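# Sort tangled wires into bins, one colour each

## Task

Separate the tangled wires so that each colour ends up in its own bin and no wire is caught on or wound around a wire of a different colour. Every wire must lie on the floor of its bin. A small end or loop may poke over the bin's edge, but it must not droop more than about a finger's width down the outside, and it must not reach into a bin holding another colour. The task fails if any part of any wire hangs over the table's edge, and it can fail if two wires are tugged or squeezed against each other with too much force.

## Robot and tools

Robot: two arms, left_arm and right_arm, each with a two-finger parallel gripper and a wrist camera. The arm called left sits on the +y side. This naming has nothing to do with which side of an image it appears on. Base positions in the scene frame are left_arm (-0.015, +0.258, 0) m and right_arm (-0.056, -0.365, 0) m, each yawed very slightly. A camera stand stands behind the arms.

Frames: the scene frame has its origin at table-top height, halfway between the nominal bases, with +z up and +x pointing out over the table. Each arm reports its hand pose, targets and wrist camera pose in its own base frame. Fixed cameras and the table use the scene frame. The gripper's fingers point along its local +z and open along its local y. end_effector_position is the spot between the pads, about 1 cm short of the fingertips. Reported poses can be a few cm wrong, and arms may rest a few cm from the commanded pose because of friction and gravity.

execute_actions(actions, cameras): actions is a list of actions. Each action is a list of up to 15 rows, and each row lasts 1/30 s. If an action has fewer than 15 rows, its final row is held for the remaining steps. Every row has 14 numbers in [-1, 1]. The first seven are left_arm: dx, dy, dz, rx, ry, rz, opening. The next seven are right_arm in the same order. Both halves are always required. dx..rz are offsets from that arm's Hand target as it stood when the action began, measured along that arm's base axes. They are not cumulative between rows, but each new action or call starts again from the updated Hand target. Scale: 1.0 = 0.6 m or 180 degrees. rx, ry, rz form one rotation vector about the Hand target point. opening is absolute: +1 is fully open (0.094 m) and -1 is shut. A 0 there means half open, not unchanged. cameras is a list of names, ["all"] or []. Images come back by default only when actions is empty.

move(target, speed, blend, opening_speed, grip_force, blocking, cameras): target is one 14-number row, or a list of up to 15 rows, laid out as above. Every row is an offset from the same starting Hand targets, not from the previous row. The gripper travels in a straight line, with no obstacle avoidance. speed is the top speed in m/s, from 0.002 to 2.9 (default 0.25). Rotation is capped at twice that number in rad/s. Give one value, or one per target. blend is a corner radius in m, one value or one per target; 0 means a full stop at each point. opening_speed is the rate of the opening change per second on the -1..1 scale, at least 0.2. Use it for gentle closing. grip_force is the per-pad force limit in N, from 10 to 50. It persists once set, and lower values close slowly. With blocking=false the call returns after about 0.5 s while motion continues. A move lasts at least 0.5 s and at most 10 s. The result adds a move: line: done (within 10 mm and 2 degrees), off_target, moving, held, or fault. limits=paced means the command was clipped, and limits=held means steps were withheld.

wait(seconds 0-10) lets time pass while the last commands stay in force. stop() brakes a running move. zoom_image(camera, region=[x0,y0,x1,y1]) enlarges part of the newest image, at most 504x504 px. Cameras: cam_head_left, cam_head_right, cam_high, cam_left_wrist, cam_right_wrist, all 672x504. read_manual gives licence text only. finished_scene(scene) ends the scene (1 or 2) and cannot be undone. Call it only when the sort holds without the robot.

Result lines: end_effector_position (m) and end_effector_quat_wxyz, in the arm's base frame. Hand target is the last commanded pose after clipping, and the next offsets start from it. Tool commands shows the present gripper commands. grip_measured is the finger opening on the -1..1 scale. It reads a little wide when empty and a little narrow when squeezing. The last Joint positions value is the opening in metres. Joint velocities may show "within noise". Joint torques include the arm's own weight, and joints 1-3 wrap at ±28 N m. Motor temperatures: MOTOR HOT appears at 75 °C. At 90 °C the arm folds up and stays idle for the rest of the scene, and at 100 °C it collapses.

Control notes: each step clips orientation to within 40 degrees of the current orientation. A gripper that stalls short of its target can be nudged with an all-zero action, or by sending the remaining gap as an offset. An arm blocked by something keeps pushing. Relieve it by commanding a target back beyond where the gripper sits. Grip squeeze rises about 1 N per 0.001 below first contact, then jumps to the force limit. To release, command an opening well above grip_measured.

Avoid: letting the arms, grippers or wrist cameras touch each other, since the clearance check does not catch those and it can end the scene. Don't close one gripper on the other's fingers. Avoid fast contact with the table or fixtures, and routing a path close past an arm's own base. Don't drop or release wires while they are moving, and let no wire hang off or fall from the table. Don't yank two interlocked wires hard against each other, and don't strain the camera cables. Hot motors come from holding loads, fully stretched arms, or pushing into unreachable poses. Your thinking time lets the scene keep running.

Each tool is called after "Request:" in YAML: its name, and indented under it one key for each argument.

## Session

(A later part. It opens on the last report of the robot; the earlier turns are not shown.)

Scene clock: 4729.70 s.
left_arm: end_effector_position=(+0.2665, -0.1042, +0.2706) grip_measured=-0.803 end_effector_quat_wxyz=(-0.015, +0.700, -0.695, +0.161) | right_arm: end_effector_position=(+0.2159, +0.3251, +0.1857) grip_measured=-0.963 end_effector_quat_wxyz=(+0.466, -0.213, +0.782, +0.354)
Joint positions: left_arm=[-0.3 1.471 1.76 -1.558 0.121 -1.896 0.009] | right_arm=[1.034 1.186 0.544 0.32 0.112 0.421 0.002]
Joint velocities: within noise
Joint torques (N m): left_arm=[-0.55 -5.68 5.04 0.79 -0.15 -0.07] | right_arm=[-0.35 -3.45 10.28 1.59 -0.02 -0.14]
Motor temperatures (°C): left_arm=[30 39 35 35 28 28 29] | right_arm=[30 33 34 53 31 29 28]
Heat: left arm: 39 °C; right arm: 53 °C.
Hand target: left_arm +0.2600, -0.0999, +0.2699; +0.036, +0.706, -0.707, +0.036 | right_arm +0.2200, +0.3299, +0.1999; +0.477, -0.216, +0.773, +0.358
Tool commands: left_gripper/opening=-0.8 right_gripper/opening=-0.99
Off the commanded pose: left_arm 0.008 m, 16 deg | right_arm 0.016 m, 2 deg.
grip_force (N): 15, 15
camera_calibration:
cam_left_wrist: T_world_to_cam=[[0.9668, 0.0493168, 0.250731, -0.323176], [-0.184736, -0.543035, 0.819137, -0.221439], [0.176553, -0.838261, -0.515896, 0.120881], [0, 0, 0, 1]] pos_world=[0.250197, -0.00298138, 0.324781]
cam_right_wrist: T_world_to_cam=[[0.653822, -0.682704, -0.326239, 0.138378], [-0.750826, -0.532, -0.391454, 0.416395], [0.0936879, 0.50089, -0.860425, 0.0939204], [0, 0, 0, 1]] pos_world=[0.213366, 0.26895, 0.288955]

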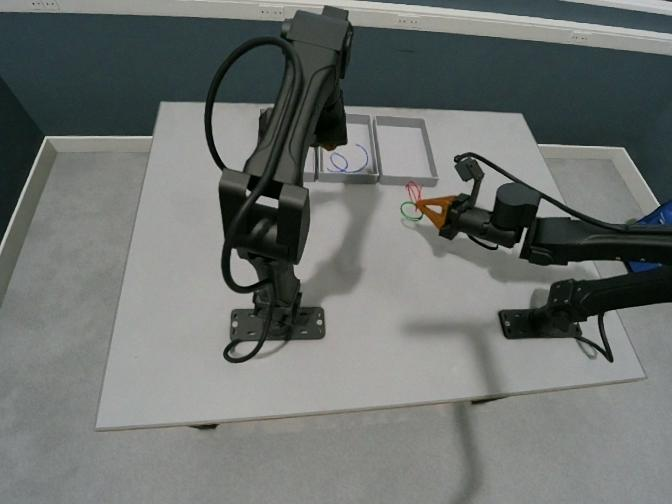

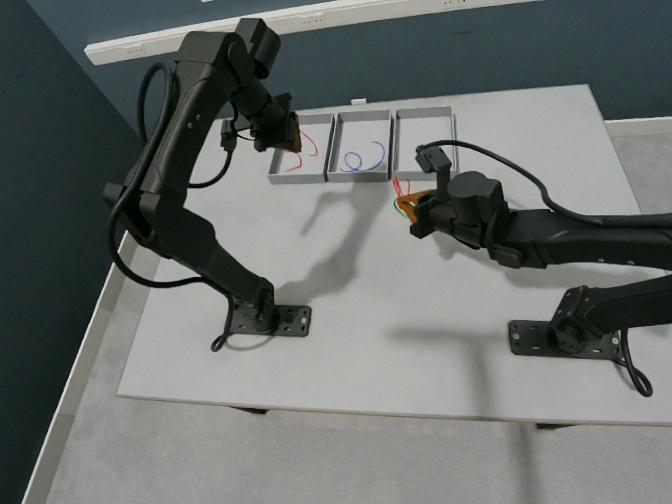

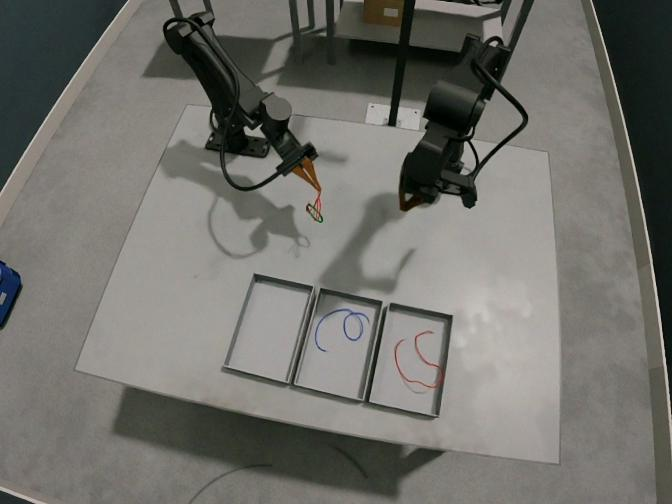

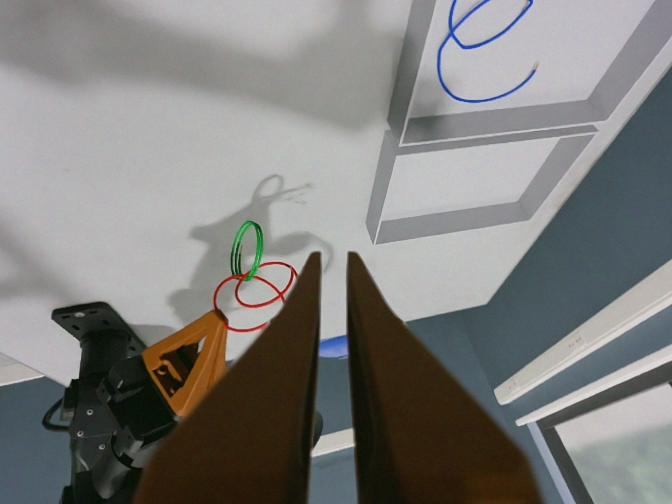

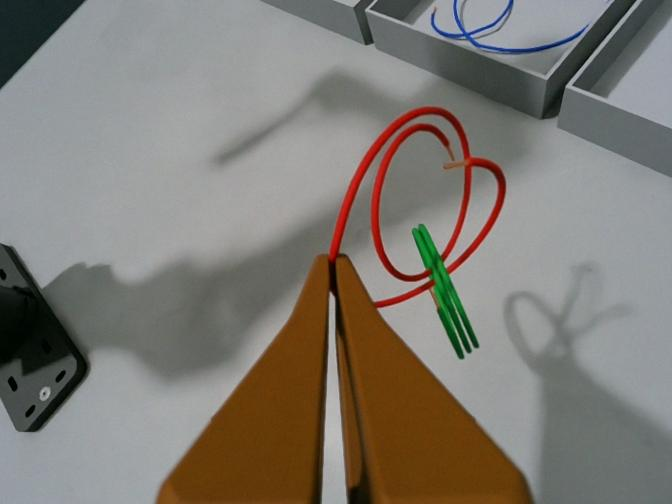

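Request:
move:
  target:
    - [0,0,0,0,0,0,-0.8, 0,0,-0.155,0,0,0,-0.99]
    - [0,0,0,0,0,0,-0.8, -0.03,0.017,-0.215,0,0,0,-0.99]
  speed: 0.1
  cameras: ["cam_left_wrist","cam_right_wrist","cam_high"]

Scene clock: 4857.63 s.
left_arm: end_effector_position=(+0.2665, -0.1042, +0.2706) grip_measured=-0.803 end_effector_quat_wxyz=(-0.015, +0.700, -0.695, +0.161) | right_arm: end_effector_position=(+0.2024, +0.3422, +0.0726) grip_measured=-0.963 end_effector_quat_wxyz=(+0.474, -0.220, +0.774, +0.358)
Joint positions: left_arm=[-0.3 1.471 1.76 -1.558 0.121 -1.896 0.009] | right_arm=[1.118 1.731 0.319 1.109 0.185 0.428 0.002]
Joint torques (N m): left_arm=[-0.51 -5.7 5.01 0.79 -0.15 -0.08] | right_arm=[0.34 -4.68 3.32 1.88 0.11 0.05]
Heat: left arm: 38 °C; right arm: 53 °C.
Hand target: left_arm +0.2600, -0.0999, +0.2699; +0.036, +0.706, -0.707, +0.036 | right_arm +0.2020, +0.3401, +0.0710; +0.477, -0.215, +0.773, +0.358
Off the commanded pose: left_arm 0.008 m, 16 deg | right_arm 0.003 m, 1 deg.
joint sent to its limit (left arm) — joint 4 (wrist pitch), lower limit. The joint targets are off in orientation, not in position.
grip_force (N): 15, 15
move: off_target (left_arm)
camera_calibration:
cam_left_wrist: T_world_to_cam=[[0.9668, 0.0493168, 0.250731, -0.323176], [-0.184736, -0.543035, 0.819137, -0.221439], [0.176553, -0.838261, -0.515896, 0.120881], [0, 0, 0, 1]] pos_world=[0.250197, -0.00298138, 0.324781]
cam_right_wrist: T_world_to_cam=[[0.669446, -0.671473, -0.31775, 0.114348], [-0.735151, -0.53737, -0.413263, 0.371285], [0.106746, 0.510252, -0.853375, -0.0170028], [0, 0, 0, 1]] pos_world=[0.198216, 0.284975, 0.175263]
Images, in order (width x height): cam_high 672x504, cam_left_wrist 672x504, cam_right_wrist 672x504.

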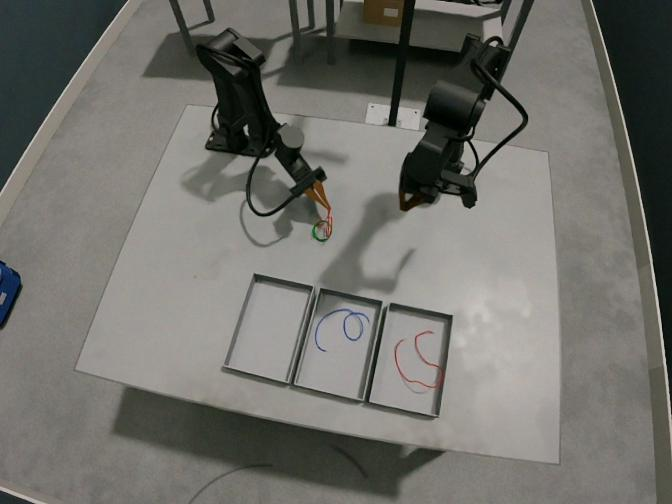

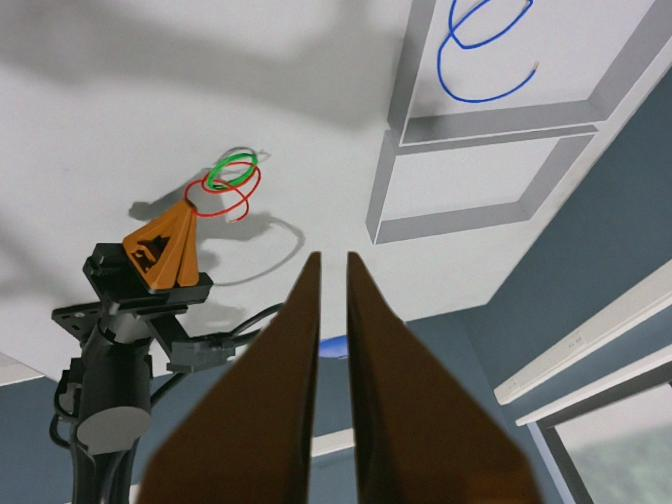

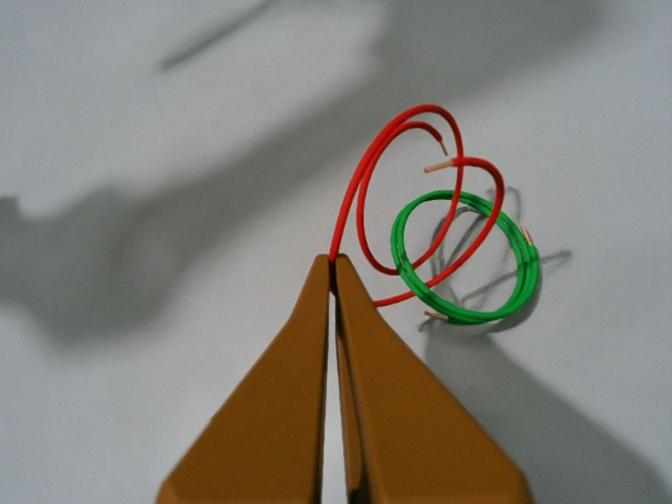

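Request:
zoom_image:
  camera: "cam_left_wrist"
  region: [170, 130, 290, 230]

Scaled by 4.200 from the camera's 672x504 image, which has a finer 960x720 frame.

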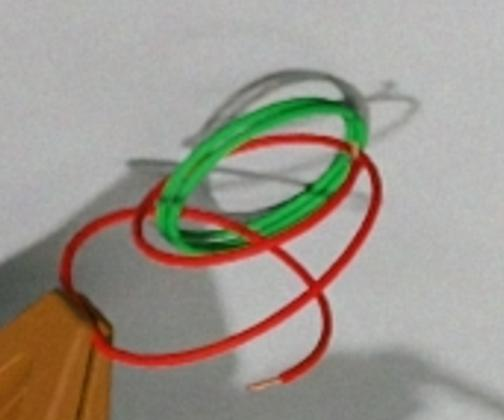

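Request:
move:
  target:
    - [0,0,0,0,0,0,-0.8, 0,0,0.1,0,0,0,-0.99]
    - [0,0,0,0,0,0,-0.8, 0,0,0.1,-0.1927,-0.2507,0.1047,-0.99]
  speed: 0.15
  cameras: ["cam_left_wrist","cam_right_wrist"]

Scene clock: 5009.63 s.
left_arm: end_effector_position=(+0.2665, -0.1042, +0.2706) grip_measured=-0.803 end_effector_quat_wxyz=(-0.015, +0.700, -0.695, +0.161) | right_arm: end_effector_position=(+0.1971, +0.3324, +0.1102) grip_measured=-0.963 end_effector_quat_wxyz=(+0.566, -0.592, +0.570, +0.074)
Joint positions: left_arm=[-0.3 1.471 1.76 -1.558 0.121 -1.896 0.009] | right_arm=[1.109 1.41 0.369 0.679 0.164 -0.612 0.002]
Joint torques (N m): left_arm=[-0.54 -5.68 5.04 0.79 -0.16 -0.07] | right_arm=[-0.5 -6.23 8.9 1.58 -0.02 -0.05]
Motor temperatures (°C): left_arm=[30 37 34 34 28 28 29] | right_arm=[30 32 34 56 31 29 28]
Heat: left arm: 37 °C; right arm: 56 °C.
Hand target: left_arm +0.2600, -0.0999, +0.2699; +0.036, +0.706, -0.707, +0.036 | right_arm +0.2020, +0.3401, +0.1309; +0.585, -0.581, +0.560, +0.080
Off the commanded pose: left_arm 0.008 m, 16 deg | right_arm 0.023 m, 3 deg.
joint sent to its limit (left arm) — joint 4 (wrist pitch), lower limit. The joint targets are off in orientation, not in position.
grip_force (N): 15, 15
move: off_target (left_arm, right_arm)
camera_calibration:
cam_left_wrist: T_world_to_cam=[[0.9668, 0.0493168, 0.250731, -0.323176], [-0.184736, -0.543035, 0.819137, -0.221439], [0.176553, -0.838261, -0.515896, 0.120881], [0, 0, 0, 1]] pos_world=[0.250197, -0.00298138, 0.324781]
cam_right_wrist: T_world_to_cam=[[0.732101, -0.301407, 0.610886, -0.114393], [-0.164612, -0.948485, -0.270702, 0.386164], [0.661008, 0.0976221, -0.744002, 0.0364696], [0, 0, 0, 1]] pos_world=[0.123208, 0.328231, 0.20155]
Images, in order (width x height): cam_left_wrist 672x504, cam_right_wrist 672x504.

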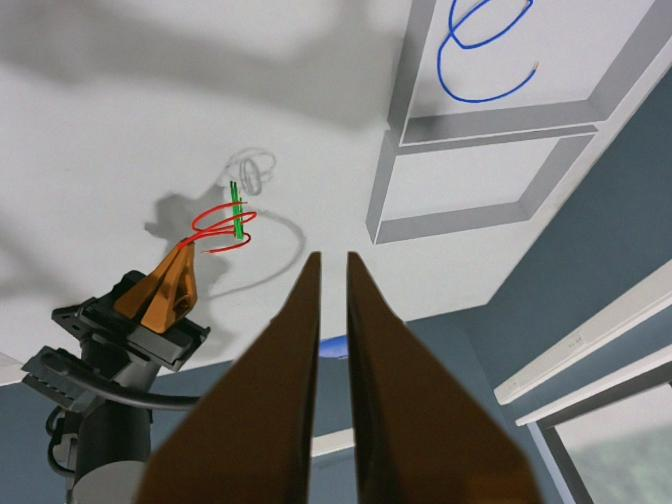

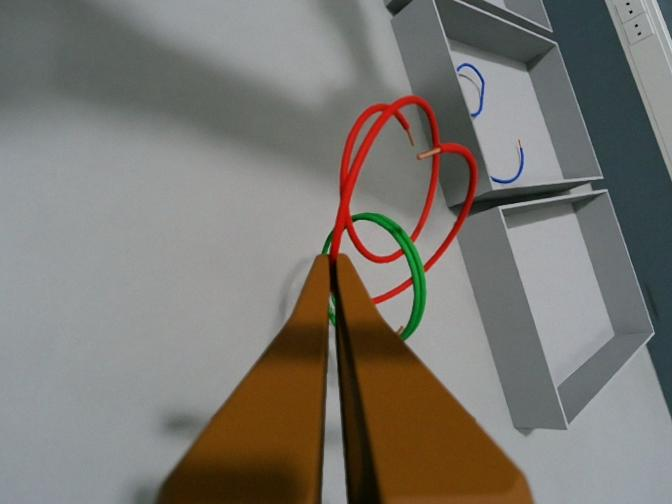

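Request:
zoom_image:
  camera: "cam_left_wrist"
  region: [165, 160, 285, 270]

Request:
zoom_image:
  camera: "cam_right_wrist"
  region: [310, 80, 500, 350]

Scaled by 4.200 from the camera's 672x504 image, which has a finer 960x720 frame.

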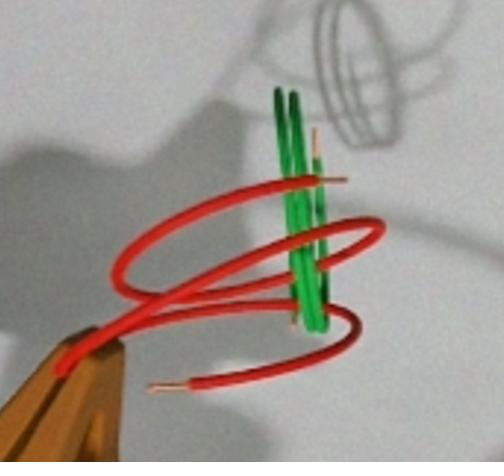

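Scaled by 1.867 from the camera's 672x504 image, which has a finer 960x720 frame.

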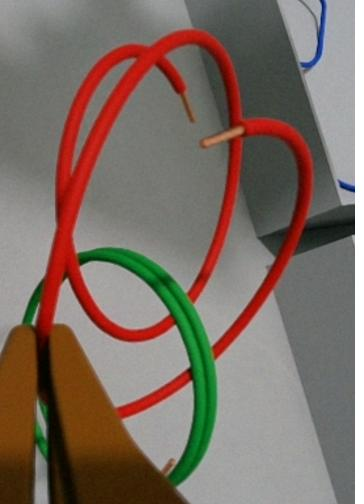

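Request:
move:
  target:
    - [0,0,0,0,0,0,-0.8, 0,0,-0.0765,0,0,0,-0.99]
    - [0,0,0,0,0,0,-0.8, -0.08,0,-0.135,0,0,0,-0.99]
  speed: 0.1
  cameras: ["cam_left_wrist","cam_right_wrist"]

Scene clock: 5079.50 s.
left_arm: end_effector_position=(+0.2665, -0.1042, +0.2706) grip_measured=-0.803 end_effector_quat_wxyz=(-0.015, +0.700, -0.695, +0.161) | right_arm: end_effector_position=(+0.1545, +0.3417, +0.0488) grip_measured=-0.963 end_effector_quat_wxyz=(+0.581, -0.589, +0.557, +0.075)
Joint positions: left_arm=[-0.3 1.471 1.76 -1.558 0.121 -1.896 0.009] | right_arm=[1.306 1.821 0.244 1.236 0.344 -0.566 0.002]
Joint torques (N m): left_arm=[-0.54 -5.68 5.07 0.77 -0.15 -0.08] | right_arm=[0.42 -4.86 2.58 1.84 0.15 0.16]
Heat: left arm: 37 °C; right arm: 54 °C.
Hand target: left_arm +0.2600, -0.0999, +0.2699; +0.036, +0.706, -0.707, +0.036 | right_arm +0.1541, +0.3402, +0.0499; +0.585, -0.581, +0.560, +0.080
Off the commanded pose: left_arm 0.008 m, 16 deg | right_arm 0.002 m, 1 deg.
joint sent to its limit (left arm) — joint 4 (wrist pitch), lower limit. The joint targets are off in orientation, not in position.
grip_force (N): 15, 15
move: off_target (left_arm)
camera_calibration:
cam_left_wrist: T_world_to_cam=[[0.9668, 0.0493168, 0.250731, -0.323176], [-0.184736, -0.543035, 0.819137, -0.221439], [0.176553, -0.838261, -0.515896, 0.120881], [0, 0, 0, 1]] pos_world=[0.250197, -0.00298138, 0.324781]
cam_right_wrist: T_world_to_cam=[[0.717423, -0.306979, 0.625355, -0.0394247], [-0.144129, -0.943659, -0.297883, 0.36779], [0.681565, 0.123576, -0.721247, 0.00494791], [0, 0, 0, 1]] pos_world=[0.0779211, 0.334355, 0.137782]
Images, in order (width x height): cam_left_wrist 672x504, cam_right_wrist 672x504.

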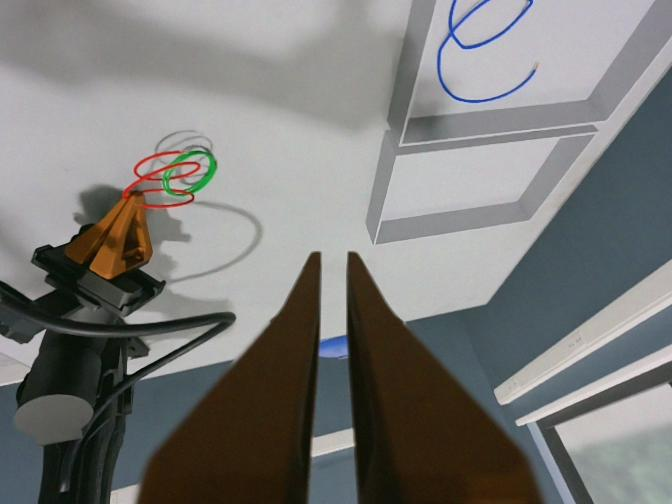

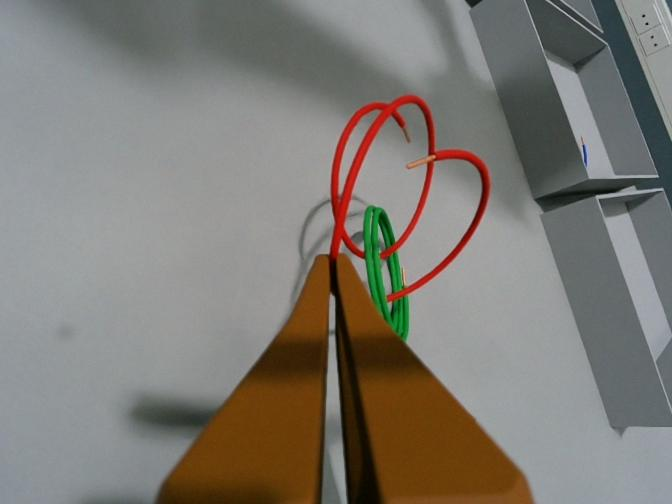

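Request:
move:
  target:
    - [-0.08,-0.3543,-0.183,0.0316,-0.0079,-0.1538,-0.45, 0,0,0,0,0,0,-0.99]
    - [-0.08,-0.3543,-0.32,0.0316,-0.0079,-0.1538,-0.45, 0,0,0,0,0,0,-0.99]
  speed: 0.15
  cameras: ["cam_left_wrist","cam_right_wrist"]

Scene clock: 5109.00 s.
left_arm: end_effector_position=(+0.2115, -0.3186, +0.0832) grip_measured=-0.453 end_effector_quat_wxyz=(-0.009, -0.515, +0.857, -0.013) | right_arm: end_effector_position=(+0.1546, +0.3417, +0.0490) grip_measured=-0.963 end_effector_quat_wxyz=(+0.581, -0.589, +0.557, +0.075)
Joint positions: left_arm=[-0.979 1.982 1.635 -1.199 0.019 -2.061 0.026] | right_arm=[1.306 1.821 0.244 1.237 0.344 -0.566 0.002]
Joint torques (N m): left_arm=[-0.01 -9.35 5.46 0.27 -0.2 -0.01] | right_arm=[0.28 -4.88 2.62 1.82 0.14 0.15]
Motor temperatures (°C): left_arm=[30 37 34 34 28 28 29] | right_arm=[30 33 34 56 31 29 28]
Heat: left arm: 37 °C; right arm: 56 °C.
Hand target: left_arm +0.2121, -0.3125, +0.0780; +0.001, -0.517, +0.856, +0.000 | right_arm +0.1541, +0.3402, +0.0499; +0.585, -0.581, +0.560, +0.080
Off the commanded pose: left_arm 0.008 m, 2 deg | right_arm 0.002 m, 1 deg.
grip_force (N): 15, 15
move: done
camera_calibration:
cam_left_wrist: T_world_to_cam=[[0.890406, -0.454638, 0.0219421, -0.337797], [-0.324434, -0.600113, 0.731168, -0.17577], [-0.319249, -0.658155, -0.681844, 0.0302664], [0, 0, 0, 1]] pos_world=[0.253413, -0.239138, 0.156567]
cam_right_wrist: T_world_to_cam=[[0.71711, -0.307724, 0.625348, -0.0392847], [-0.144385, -0.943378, -0.298649, 0.367865], [0.681841, 0.123873, -0.720936, 0.00478831], [0, 0, 0, 1]] pos_world=[0.0780208, 0.334354, 0.137881]
Images, in order (width x height): cam_left_wrist 672x504, cam_right_wrist 672x504.

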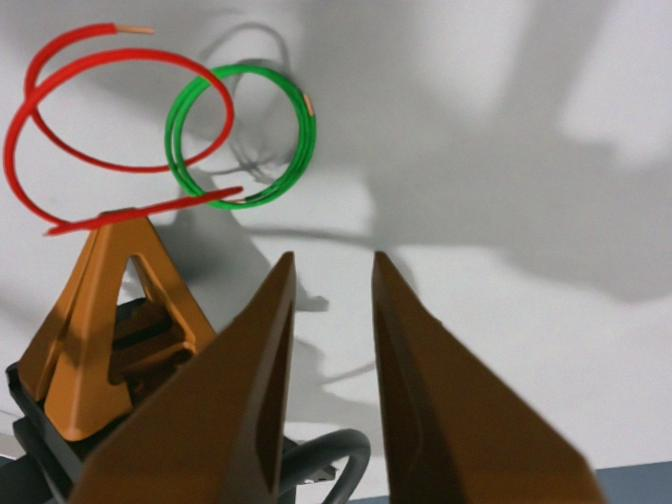

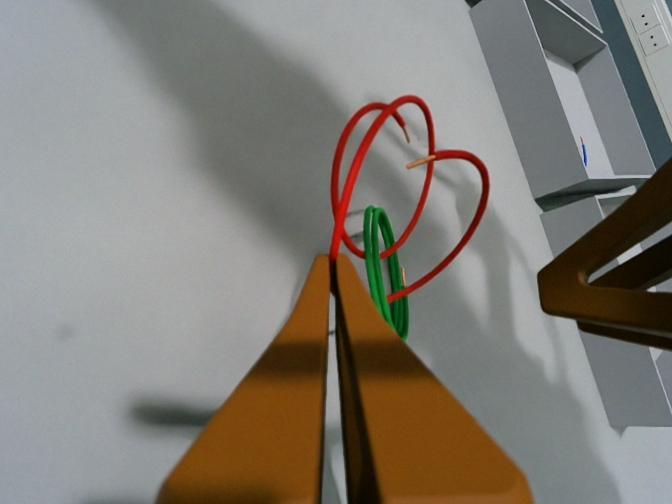

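Request:
move:
  target:
    - [0.0115,0.0025,-0.0387,0.0365,0.0687,0,-0.55, 0,0,0,0,0,0,-0.99]
    - [0.0005,0.0083,-0.0887,0.0365,0.0687,0,-0.55, 0,0,0,0,0,0,-0.99]
  speed: 0.08
  cameras: ["cam_left_wrist","cam_right_wrist"]

Scene clock: 5190.57 s.
left_arm: end_effector_position=(+0.2166, -0.3119, +0.0347) grip_measured=-0.547 end_effector_quat_wxyz=(-0.061, -0.510, +0.854, +0.085) | right_arm: end_effector_position=(+0.1546, +0.3417, +0.0492) grip_measured=-0.963 end_effector_quat_wxyz=(+0.581, -0.589, +0.557, +0.076)
Joint positions: left_arm=[-0.919 2.212 1.772 -1.314 0.101 -1.986 0.021] | right_arm=[1.306 1.821 0.244 1.238 0.344 -0.566 0.002]
Joint torques (N m): left_arm=[-0.24 -9.55 5.14 -0.22 0.03 -0.09] | right_arm=[0.35 -4.88 2.45 1.84 0.13 0.13]
Motor temperatures (°C): left_arm=[30 38 33 33 28 28 29] | right_arm=[30 33 33 57 31 29 28]
Heat: left arm: 38 °C; right arm: 57 °C.
Hand target: left_arm +0.2123, -0.3075, +0.0247; -0.062, -0.513, +0.850, +0.105 | right_arm +0.1541, +0.3402, +0.0500; +0.585, -0.580, +0.560, +0.080
Off the commanded pose: left_arm 0.012 m, 2 deg | right_arm 0.002 m, 1 deg.
grip_force (N): 15, 15
move: off_target (left_arm)
camera_calibration:
cam_left_wrist: T_world_to_cam=[[0.86961, -0.452335, -0.197917, -0.325428], [-0.192949, -0.680316, 0.707065, -0.187241], [-0.454477, -0.576683, -0.678887, 0.0578152], [0, 0, 0, 1]] pos_world=[0.273143, -0.241244, 0.107234]
cam_right_wrist: T_world_to_cam=[[0.716852, -0.308836, 0.625094, -0.0390754], [-0.144754, -0.942935, -0.299867, 0.367909], [0.682033, 0.124475, -0.72065, 0.00476118], [0, 0, 0, 1]] pos_world=[0.0780203, 0.334253, 0.138181]
Images, in order (width x height): cam_left_wrist 672x504, cam_right_wrist 672x504.

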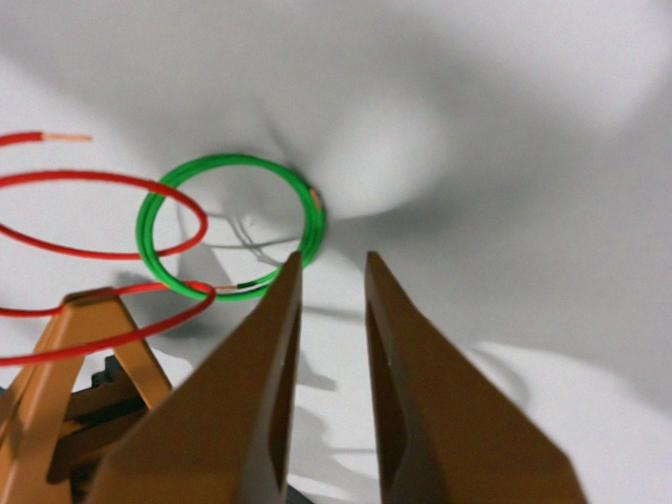

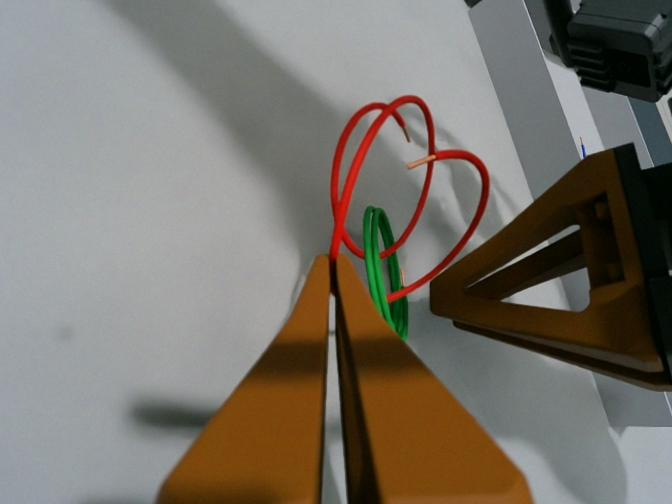

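Request:
move:
  target: [-0.006,0.003,-0.027,0,0,0,-0.55, 0,0,0,0,0,0,-0.99]
  speed: 0.06
  cameras: ["cam_left_wrist"]

Scene clock: 5201.80 s.
left_arm: end_effector_position=(+0.2149, -0.3100, +0.0198) grip_measured=-0.547 end_effector_quat_wxyz=(-0.061, -0.511, +0.854, +0.083) | right_arm: end_effector_position=(+0.1546, +0.3417, +0.0492) grip_measured=-0.963 end_effector_quat_wxyz=(+0.581, -0.589, +0.557, +0.076)
Joint positions: left_arm=[-0.919 2.212 1.712 -1.25 0.102 -1.987 0.021] | right_arm=[1.306 1.821 0.244 1.238 0.344 -0.566 0.002]
Joint torques (N m): left_arm=[-0.62 -9.25 4.94 -0.18 0.02 -0.11] | right_arm=[0.42 -4.83 2.61 1.87 0.12 0.16]
Motor temperatures (°C): left_arm=[30 39 33 33 28 28 29] | right_arm=[30 33 33 57 31 29 28]
Heat: left arm: 39 °C; right arm: 57 °C.
Hand target: left_arm +0.2087, -0.3057, +0.0085; -0.062, -0.513, +0.850, +0.105 | right_arm +0.1541, +0.3402, +0.0500; +0.585, -0.580, +0.560, +0.080
Off the commanded pose: left_arm 0.014 m, 3 deg | right_arm 0.002 m, 1 deg.
grip_force (N): 15, 15
move: off_target (left_arm)
camera_calibration:
cam_left_wrist: T_world_to_cam=[[0.870519, -0.451836, -0.195042, -0.326149], [-0.193092, -0.678121, 0.709131, -0.175145], [-0.452673, -0.579651, -0.677563, 0.0467267], [0, 0, 0, 1]] pos_world=[0.271252, -0.239051, 0.0922487]
Images, in order (width x height): cam_left_wrist 672x504.

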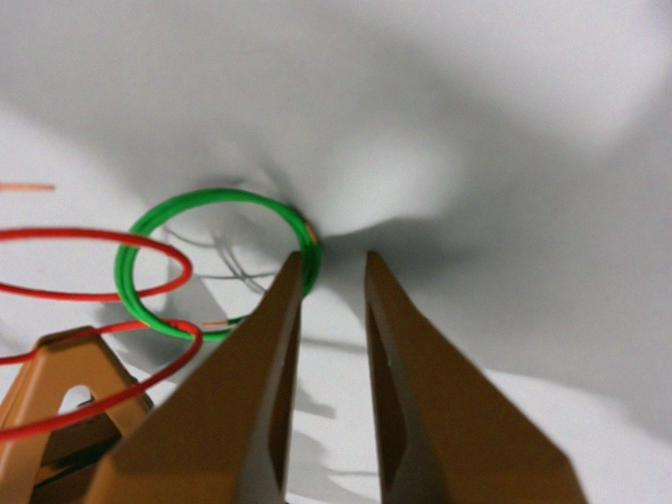

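Request:
move:
  target: [-0.0092,0.0045,-0.0165,0,0,0,-0.55, 0,0,0,0,0,0,-0.99]
  speed: 0.05
  cameras: ["cam_left_wrist"]

Scene clock: 5213.03 s.
left_arm: end_effector_position=(+0.2147, -0.3100, +0.0182) grip_measured=-0.548 end_effector_quat_wxyz=(-0.060, -0.513, +0.853, +0.077) | right_arm: end_effector_position=(+0.1546, +0.3417, +0.0492) grip_measured=-0.963 end_effector_quat_wxyz=(+0.581, -0.589, +0.557, +0.076)
Joint positions: left_arm=[-0.919 2.2 1.688 -1.225 0.103 -1.994 0.021] | right_arm=[1.306 1.821 0.244 1.238 0.344 -0.566 0.002]
Joint torques (N m): left_arm=[-1.14 -9.03 2.39 0.08 0.04 -0.11] | right_arm=[0.4 -4.79 2.58 1.83 0.16 0.13]
Motor temperatures (°C): left_arm=[30 39 33 33 28 28 29] | right_arm=[30 33 33 57 31 29 28]
Heat: left arm: 39 °C; right arm: 57 °C.
Hand target: left_arm +0.2033, -0.3031, -0.0013; -0.062, -0.513, +0.850, +0.104 | right_arm +0.1541, +0.3402, +0.0500; +0.585, -0.580, +0.560, +0.080
Off the commanded pose: left_arm 0.024 m, 3 deg | right_arm 0.002 m, 1 deg.
grip_force (N): 15, 15
move: off_target (left_arm)
camera_calibration:
cam_left_wrist: T_world_to_cam=[[0.874915, -0.44798, -0.18395, -0.326198], [-0.194247, -0.672582, 0.714074, -0.172153], [-0.443613, -0.589022, -0.675471, 0.0406634], [0, 0, 0, 1]] pos_world=[0.269994, -0.237966, 0.0903927]
Images, in order (width x height): cam_left_wrist 672x504.

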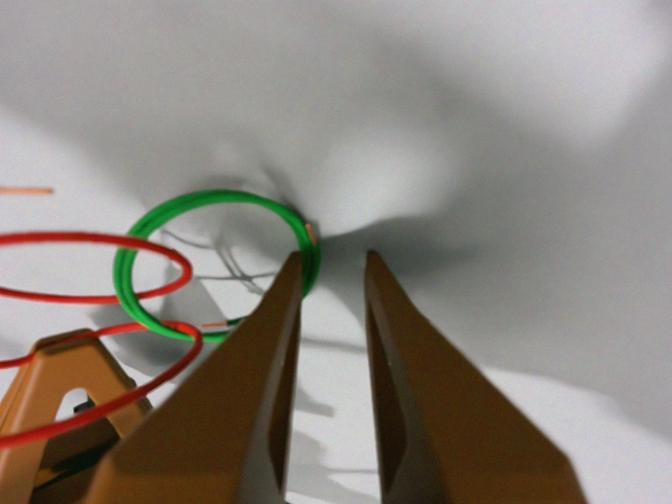

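Request:
move:
  target: [0.0,0.0,0.013,0,0,0,-0.97, 0,0,0,0,0,0,-0.99]
  speed: 0.05
  opening_speed: 0.3
  grip_force: [15, 15]
  cameras: ["cam_left_wrist"]

Scene clock: 5227.47 s.
left_arm: end_effector_position=(+0.2209, -0.3139, +0.0169) grip_measured=-0.935 end_effector_quat_wxyz=(-0.052, -0.513, +0.854, +0.064) | right_arm: end_effector_position=(+0.1546, +0.3417, +0.0492) grip_measured=-0.963 end_effector_quat_wxyz=(+0.581, -0.589, +0.557, +0.076)
Joint positions: left_arm=[-0.919 2.2 1.688 -1.197 0.089 -1.995 0.003] | right_arm=[1.306 1.821 0.244 1.238 0.344 -0.566 0.002]
Joint torques (N m): left_arm=[-1.11 -9.65 4.08 -0.49 0.15 -0.1] | right_arm=[0.24 -4.74 2.54 1.86 0.15 0.12]
Motor temperatures (°C): left_arm=[30 40 33 33 28 28 29] | right_arm=[30 33 33 57 31 29 28]
Heat: left arm: 40 °C; right arm: 57 °C.
Hand target: left_arm +0.2033, -0.3031, +0.0065; -0.062, -0.513, +0.850, +0.104 | right_arm +0.1540, +0.3402, +0.0500; +0.585, -0.581, +0.560, +0.080
Off the commanded pose: left_arm 0.023 m, 5 deg | right_arm 0.002 m, 1 deg.
grip_force (N): 15, 15
move: off_target (left_arm)
camera_calibration:
cam_left_wrist: T_world_to_cam=[[0.879218, -0.451201, -0.152947, -0.336143], [-0.215176, -0.662506, 0.717485, -0.164985], [-0.425058, -0.597916, -0.679575, 0.0334135], [0, 0, 0, 1]] pos_world=[0.274245, -0.240993, 0.0896693]
Images, in order (width x height): cam_left_wrist 672x504.

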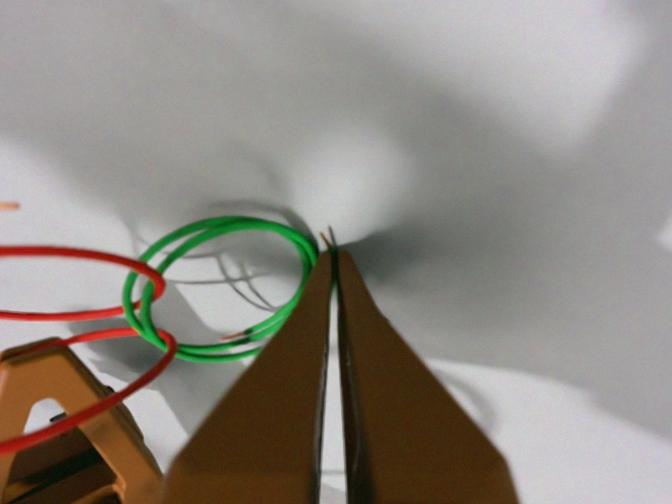

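Request:
zoom_image:
  camera: "cam_left_wrist"
  region: [200, 190, 400, 370]

Scaled by 2.520 from the camera's 672x504 image, which has a finer 960x720 frame.

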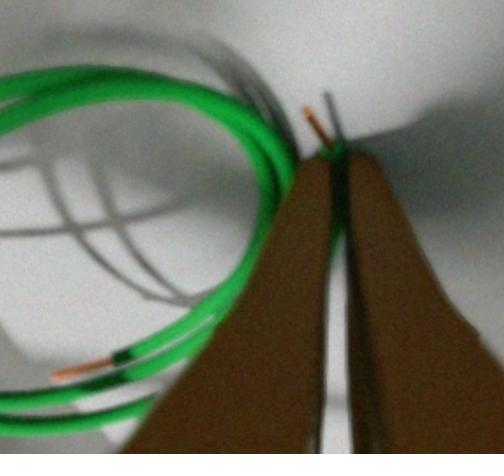

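Request:
move:
  target:
    - [0.029,-0.018,0.065,0,0,0,-0.97, 0,0,0,0,0,0,-0.99]
    - [0.088,0.066,0.095,0,0,0,-0.97, 0,0,0,0,0,0,-0.99]
  speed: 0.05
  cameras: ["cam_left_wrist","cam_right_wrist"]

Scene clock: 5265.87 s.
left_arm: end_effector_position=(+0.2582, -0.2719, +0.0540) grip_measured=-0.937 end_effector_quat_wxyz=(-0.072, -0.512, +0.850, +0.098) | right_arm: end_effector_position=(+0.1546, +0.3418, +0.0493) grip_measured=-0.963 end_effector_quat_wxyz=(+0.581, -0.589, +0.557, +0.076)
Joint positions: left_arm=[-0.771 2.226 1.865 -1.437 0.089 -1.846 0.003] | right_arm=[1.306 1.821 0.244 1.239 0.344 -0.566 0.002]
Joint torques (N m): left_arm=[0.03 -13.74 4.9 -0.54 -0.18 -0.04] | right_arm=[0.4 -4.77 2.66 1.85 0.15 0.15]
Motor temperatures (°C): left_arm=[30 42 33 33 28 28 29] | right_arm=[30 33 33 57 31 29 28]
Heat: left arm: 42 °C; right arm: 57 °C.
Hand target: left_arm +0.2561, -0.2635, +0.0634; -0.062, -0.513, +0.850, +0.104 | right_arm +0.1540, +0.3402, +0.0500; +0.585, -0.581, +0.560, +0.080
Off the commanded pose: left_arm 0.013 m, 1 deg | right_arm 0.002 m, 1 deg.
grip_force (N): 15, 15
move: off_target (left_arm)
camera_calibration:
cam_left_wrist: T_world_to_cam=[[0.86608, -0.442857, -0.231913, -0.334329], [-0.164257, -0.690254, 0.704676, -0.175728], [-0.47215, -0.572212, -0.670558, 0.118213], [0, 0, 0, 1]] pos_world=[0.316506, -0.201714, 0.125564]
cam_right_wrist: T_world_to_cam=[[0.716786, -0.309107, 0.625037, -0.0390344], [-0.144734, -0.942807, -0.300278, 0.367951], [0.682107, 0.124771, -0.720529, 0.00471168], [0, 0, 0, 1]] pos_world=[0.0780203, 0.334253, 0.13828]
Images, in order (width x height): cam_left_wrist 672x504, cam_right_wrist 672x504.

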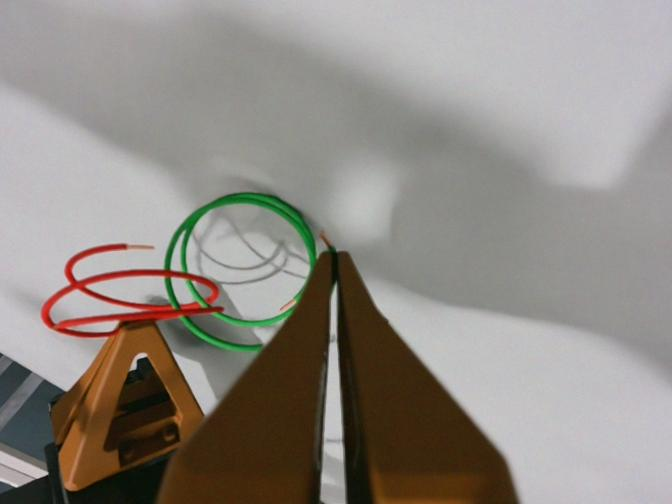

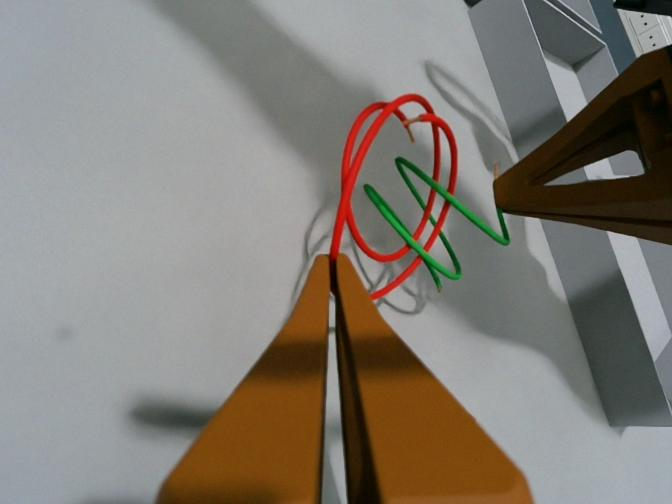

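Request:
zoom_image:
  camera: "cam_right_wrist"
  region: [310, 80, 530, 320]

Request:
zoom_image:
  camera: "cam_left_wrist"
  region: [30, 170, 350, 380]

Scaled by 2.100 from the camera's 672x504 image, which has a finer 960x720 frame.

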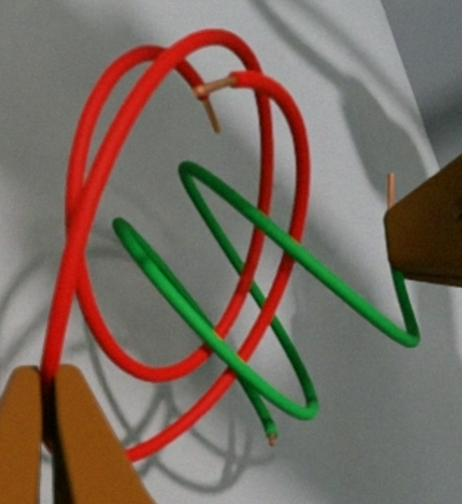

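Scaled by 1.575 from the camera's 672x504 image, which has a finer 960x720 frame.

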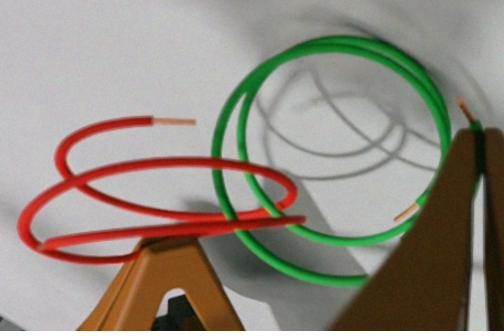

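Request:
move:
  target: [0.0,0.167,0.04,0,0,0,-0.97, 0,0,0,0,0,0,-0.99]
  speed: 0.06
  cameras: ["cam_left_wrist","cam_right_wrist"]

Scene clock: 5304.30 s.
left_arm: end_effector_position=(+0.2562, -0.1697, +0.0773) grip_measured=-0.938 end_effector_quat_wxyz=(-0.078, -0.512, +0.849, +0.109) | right_arm: end_effector_position=(+0.1547, +0.3419, +0.0496) grip_measured=-0.963 end_effector_quat_wxyz=(+0.582, -0.588, +0.556, +0.076)
Joint positions: left_arm=[-0.564 1.977 1.569 -1.427 0.042 -1.643 0.003] | right_arm=[1.306 1.821 0.244 1.24 0.344 -0.566 0.002]
Joint torques (N m): left_arm=[0.17 -12.53 4.79 -0.42 -0.23 -0.03] | right_arm=[0.34 -4.9 2.55 1.81 0.16 0.15]
Motor temperatures (°C): left_arm=[30 47 33 33 28 28 29] | right_arm=[30 33 33 57 31 29 28]
Heat: left arm: 47 °C; right arm: 57 °C.
Hand target: left_arm +0.2561, -0.1633, +0.0874; -0.062, -0.513, +0.850, +0.104 | right_arm +0.1540, +0.3402, +0.0499; +0.585, -0.581, +0.560, +0.080
Off the commanded pose: left_arm 0.012 m, 2 deg | right_arm 0.002 m, 1 deg.
grip_force (N): 15, 15
move: off_target (left_arm)
camera_calibration:
cam_left_wrist: T_world_to_cam=[[0.860893, -0.439969, -0.255519, -0.278297], [-0.14928, -0.698536, 0.699831, -0.126732], [-0.486393, -0.564336, -0.667043, 0.196125], [0, 0, 0, 1]] pos_world=[0.31606, -0.100288, 0.148405]
cam_right_wrist: T_world_to_cam=[[0.716586, -0.309822, 0.624912, -0.0388869], [-0.14465, -0.942465, -0.30139, 0.368044], [0.682335, 0.125579, -0.720173, 0.00451834], [0, 0, 0, 1]] pos_world=[0.0780203, 0.334253, 0.13848]
Images, in order (width x height): cam_left_wrist 672x504, cam_right_wrist 672x504.

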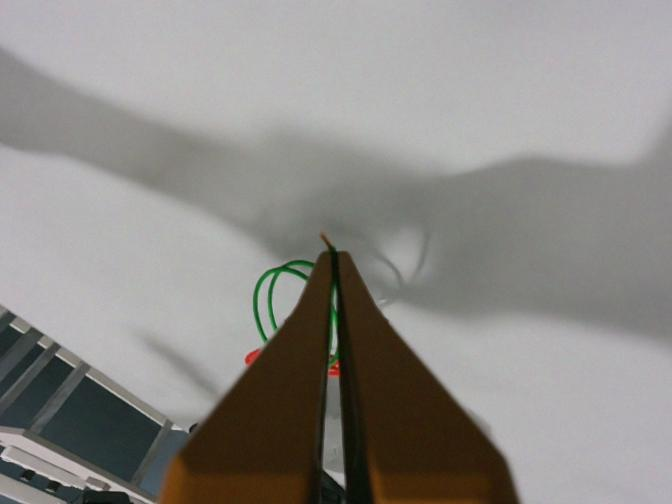

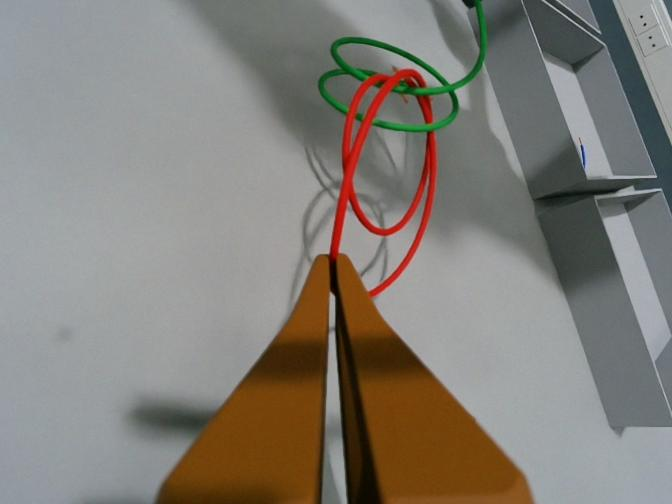

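Request:
zoom_image:
  camera: "cam_right_wrist"
  region: [310, 0, 510, 310]

Scaled by 1.626 from the camera's 672x504 image, which has a finer 960x720 frame.

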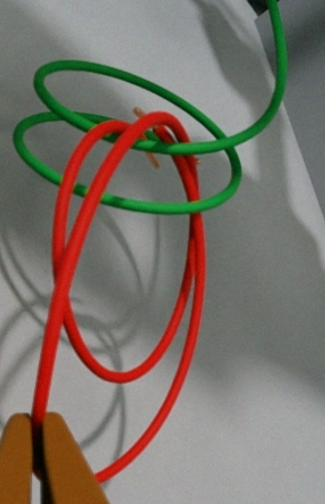

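Request:
move:
  target: [0.0,0.117,0.03,0,0,0,-0.97, 0,0,0,0,0,0,-0.99]
  speed: 0.06
  cameras: ["cam_right_wrist"]

Request:
zoom_image:
  camera: "cam_right_wrist"
  region: [300, 0, 520, 310]

Scene clock: 5315.77 s.
left_arm: end_effector_position=(+0.2604, -0.1009, +0.0962) grip_measured=-0.938 end_effector_quat_wxyz=(-0.075, -0.512, +0.850, +0.100) | right_arm: end_effector_position=(+0.1547, +0.3419, +0.0498) grip_measured=-0.963 end_effector_quat_wxyz=(+0.582, -0.588, +0.556, +0.076)
Joint positions: left_arm=[-0.375 1.846 1.471 -1.447 -0.002 -1.459 0.003] | right_arm=[1.306 1.821 0.244 1.241 0.344 -0.566 0.002]
Joint torques (N m): left_arm=[0.1 -11.17 4.89 -0.52 -0.28 0.01] | right_arm=[0.36 -4.68 2.63 1.84 0.15 0.14]
Motor temperatures (°C): left_arm=[30 45 33 33 28 28 29] | right_arm=[30 33 33 57 31 29 28]
Heat: left arm: 45 °C; right arm: 57 °C.
Hand target: left_arm +0.2561, -0.0931, +0.1055; -0.062, -0.513, +0.850, +0.104 | right_arm +0.1540, +0.3402, +0.0499; +0.585, -0.581, +0.560, +0.080
Off the commanded pose: left_arm 0.013 m, 2 deg | right_arm 0.002 m, 1 deg.
grip_force (N): 15, 15
move: off_target (left_arm)
camera_calibration:
cam_right_wrist: T_world_to_cam=[[0.716499, -0.31023, 0.624809, -0.0387917], [-0.144585, -0.942264, -0.30205, 0.368093], [0.68244, 0.126081, -0.719986, 0.00438818], [0, 0, 0, 1]] pos_world=[0.0780203, 0.334253, 0.138579]
Images, in order (width x height): cam_right_wrist 672x504.

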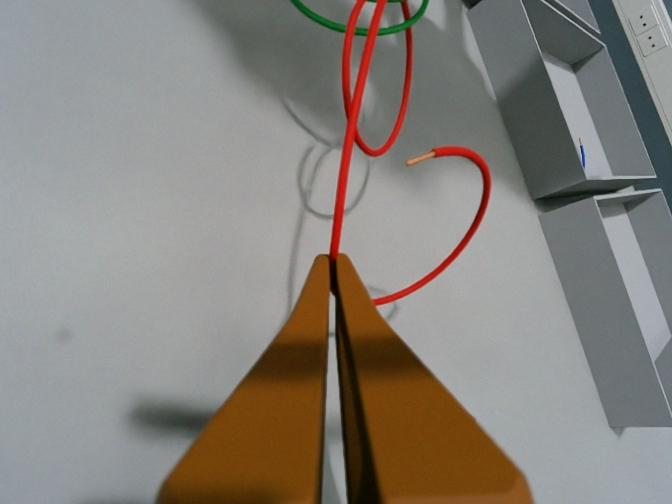

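Scaled by 1.626 from the camera's 672x504 image, which has a finer 960x720 frame.

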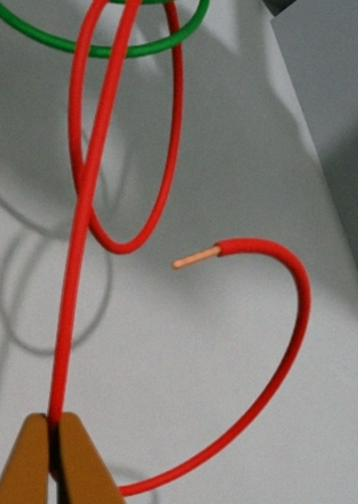

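Request:
move:
  target: [0.0,0.117,0.03,0,0,0,-0.97, 0,0,0,0,0,0,-0.99]
  speed: 0.06
  cameras: ["cam_right_wrist","cam_left_wrist","cam_high"]

Scene clock: 5322.47 s.
left_arm: end_effector_position=(+0.2610, -0.0293, +0.1144) grip_measured=-0.938 end_effector_quat_wxyz=(-0.076, -0.512, +0.850, +0.099) | right_arm: end_effector_position=(+0.1547, +0.3419, +0.0498) grip_measured=-0.963 end_effector_quat_wxyz=(+0.582, -0.588, +0.556, +0.076)
Joint positions: left_arm=[-0.153 1.768 1.447 -1.494 -0.054 -1.244 0.003] | right_arm=[1.306 1.821 0.244 1.241 0.344 -0.566 0.002]
Joint torques (N m): left_arm=[0.21 -10.39 5.15 -0.47 -0.3 -0.03] | right_arm=[0.28 -4.72 2.56 1.82 0.14 0.12]
Motor temperatures (°C): left_arm=[30 45 33 33 28 28 29] | right_arm=[30 33 33 57 31 29 28]
Heat: left arm: 45 °C; right arm: 57 °C.
Hand target: left_arm +0.2561, -0.0229, +0.1234; -0.062, -0.513, +0.850, +0.104 | right_arm +0.1540, +0.3402, +0.0499; +0.585, -0.581, +0.560, +0.080
Off the commanded pose: left_arm 0.012 m, 2 deg | right_arm 0.002 m, 1 deg.
grip_force (N): 15, 15
move: off_target (left_arm)
camera_calibration:
cam_left_wrist: T_world_to_cam=[[0.864637, -0.442988, -0.23699, -0.214355], [-0.158308, -0.687921, 0.70831, -0.0522779], [-0.476804, -0.574914, -0.66493, 0.299347], [0, 0, 0, 1]] pos_world=[0.319793, 0.0411791, 0.185274]
cam_right_wrist: T_world_to_cam=[[0.716433, -0.3105, 0.624751, -0.0387506], [-0.144564, -0.942135, -0.302461, 0.368136], [0.682514, 0.126376, -0.719864, 0.00433859], [0, 0, 0, 1]] pos_world=[0.0780203, 0.334253, 0.138679]
Images, in order (width x height): cam_high 672x504, cam_left_wrist 672x504, cam_right_wrist 672x504.

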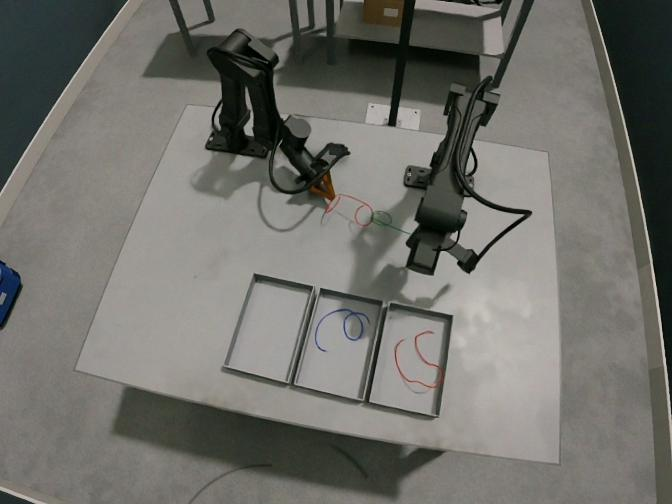

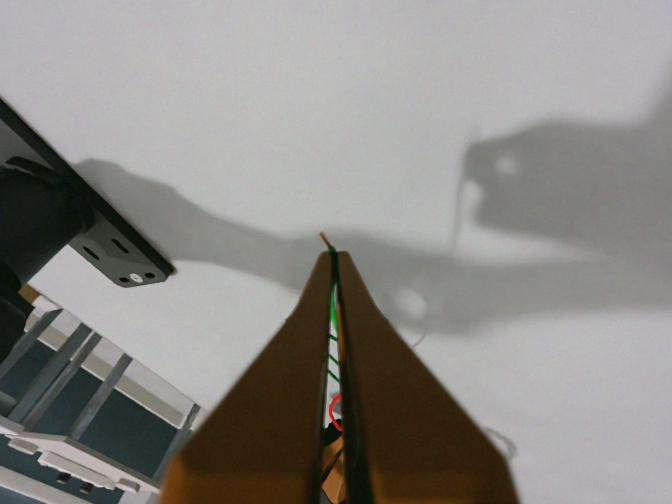

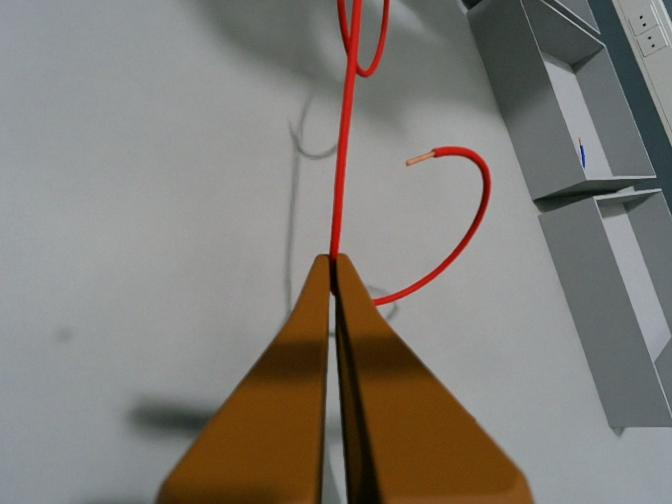

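Request:
zoom_image:
  camera: "cam_high"
  region: [310, 170, 440, 260]

Scaled by 3.877 from the camera's 672x504 image, which has a finer 960x720 frame.

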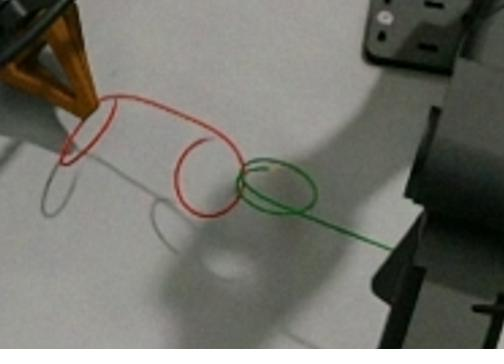

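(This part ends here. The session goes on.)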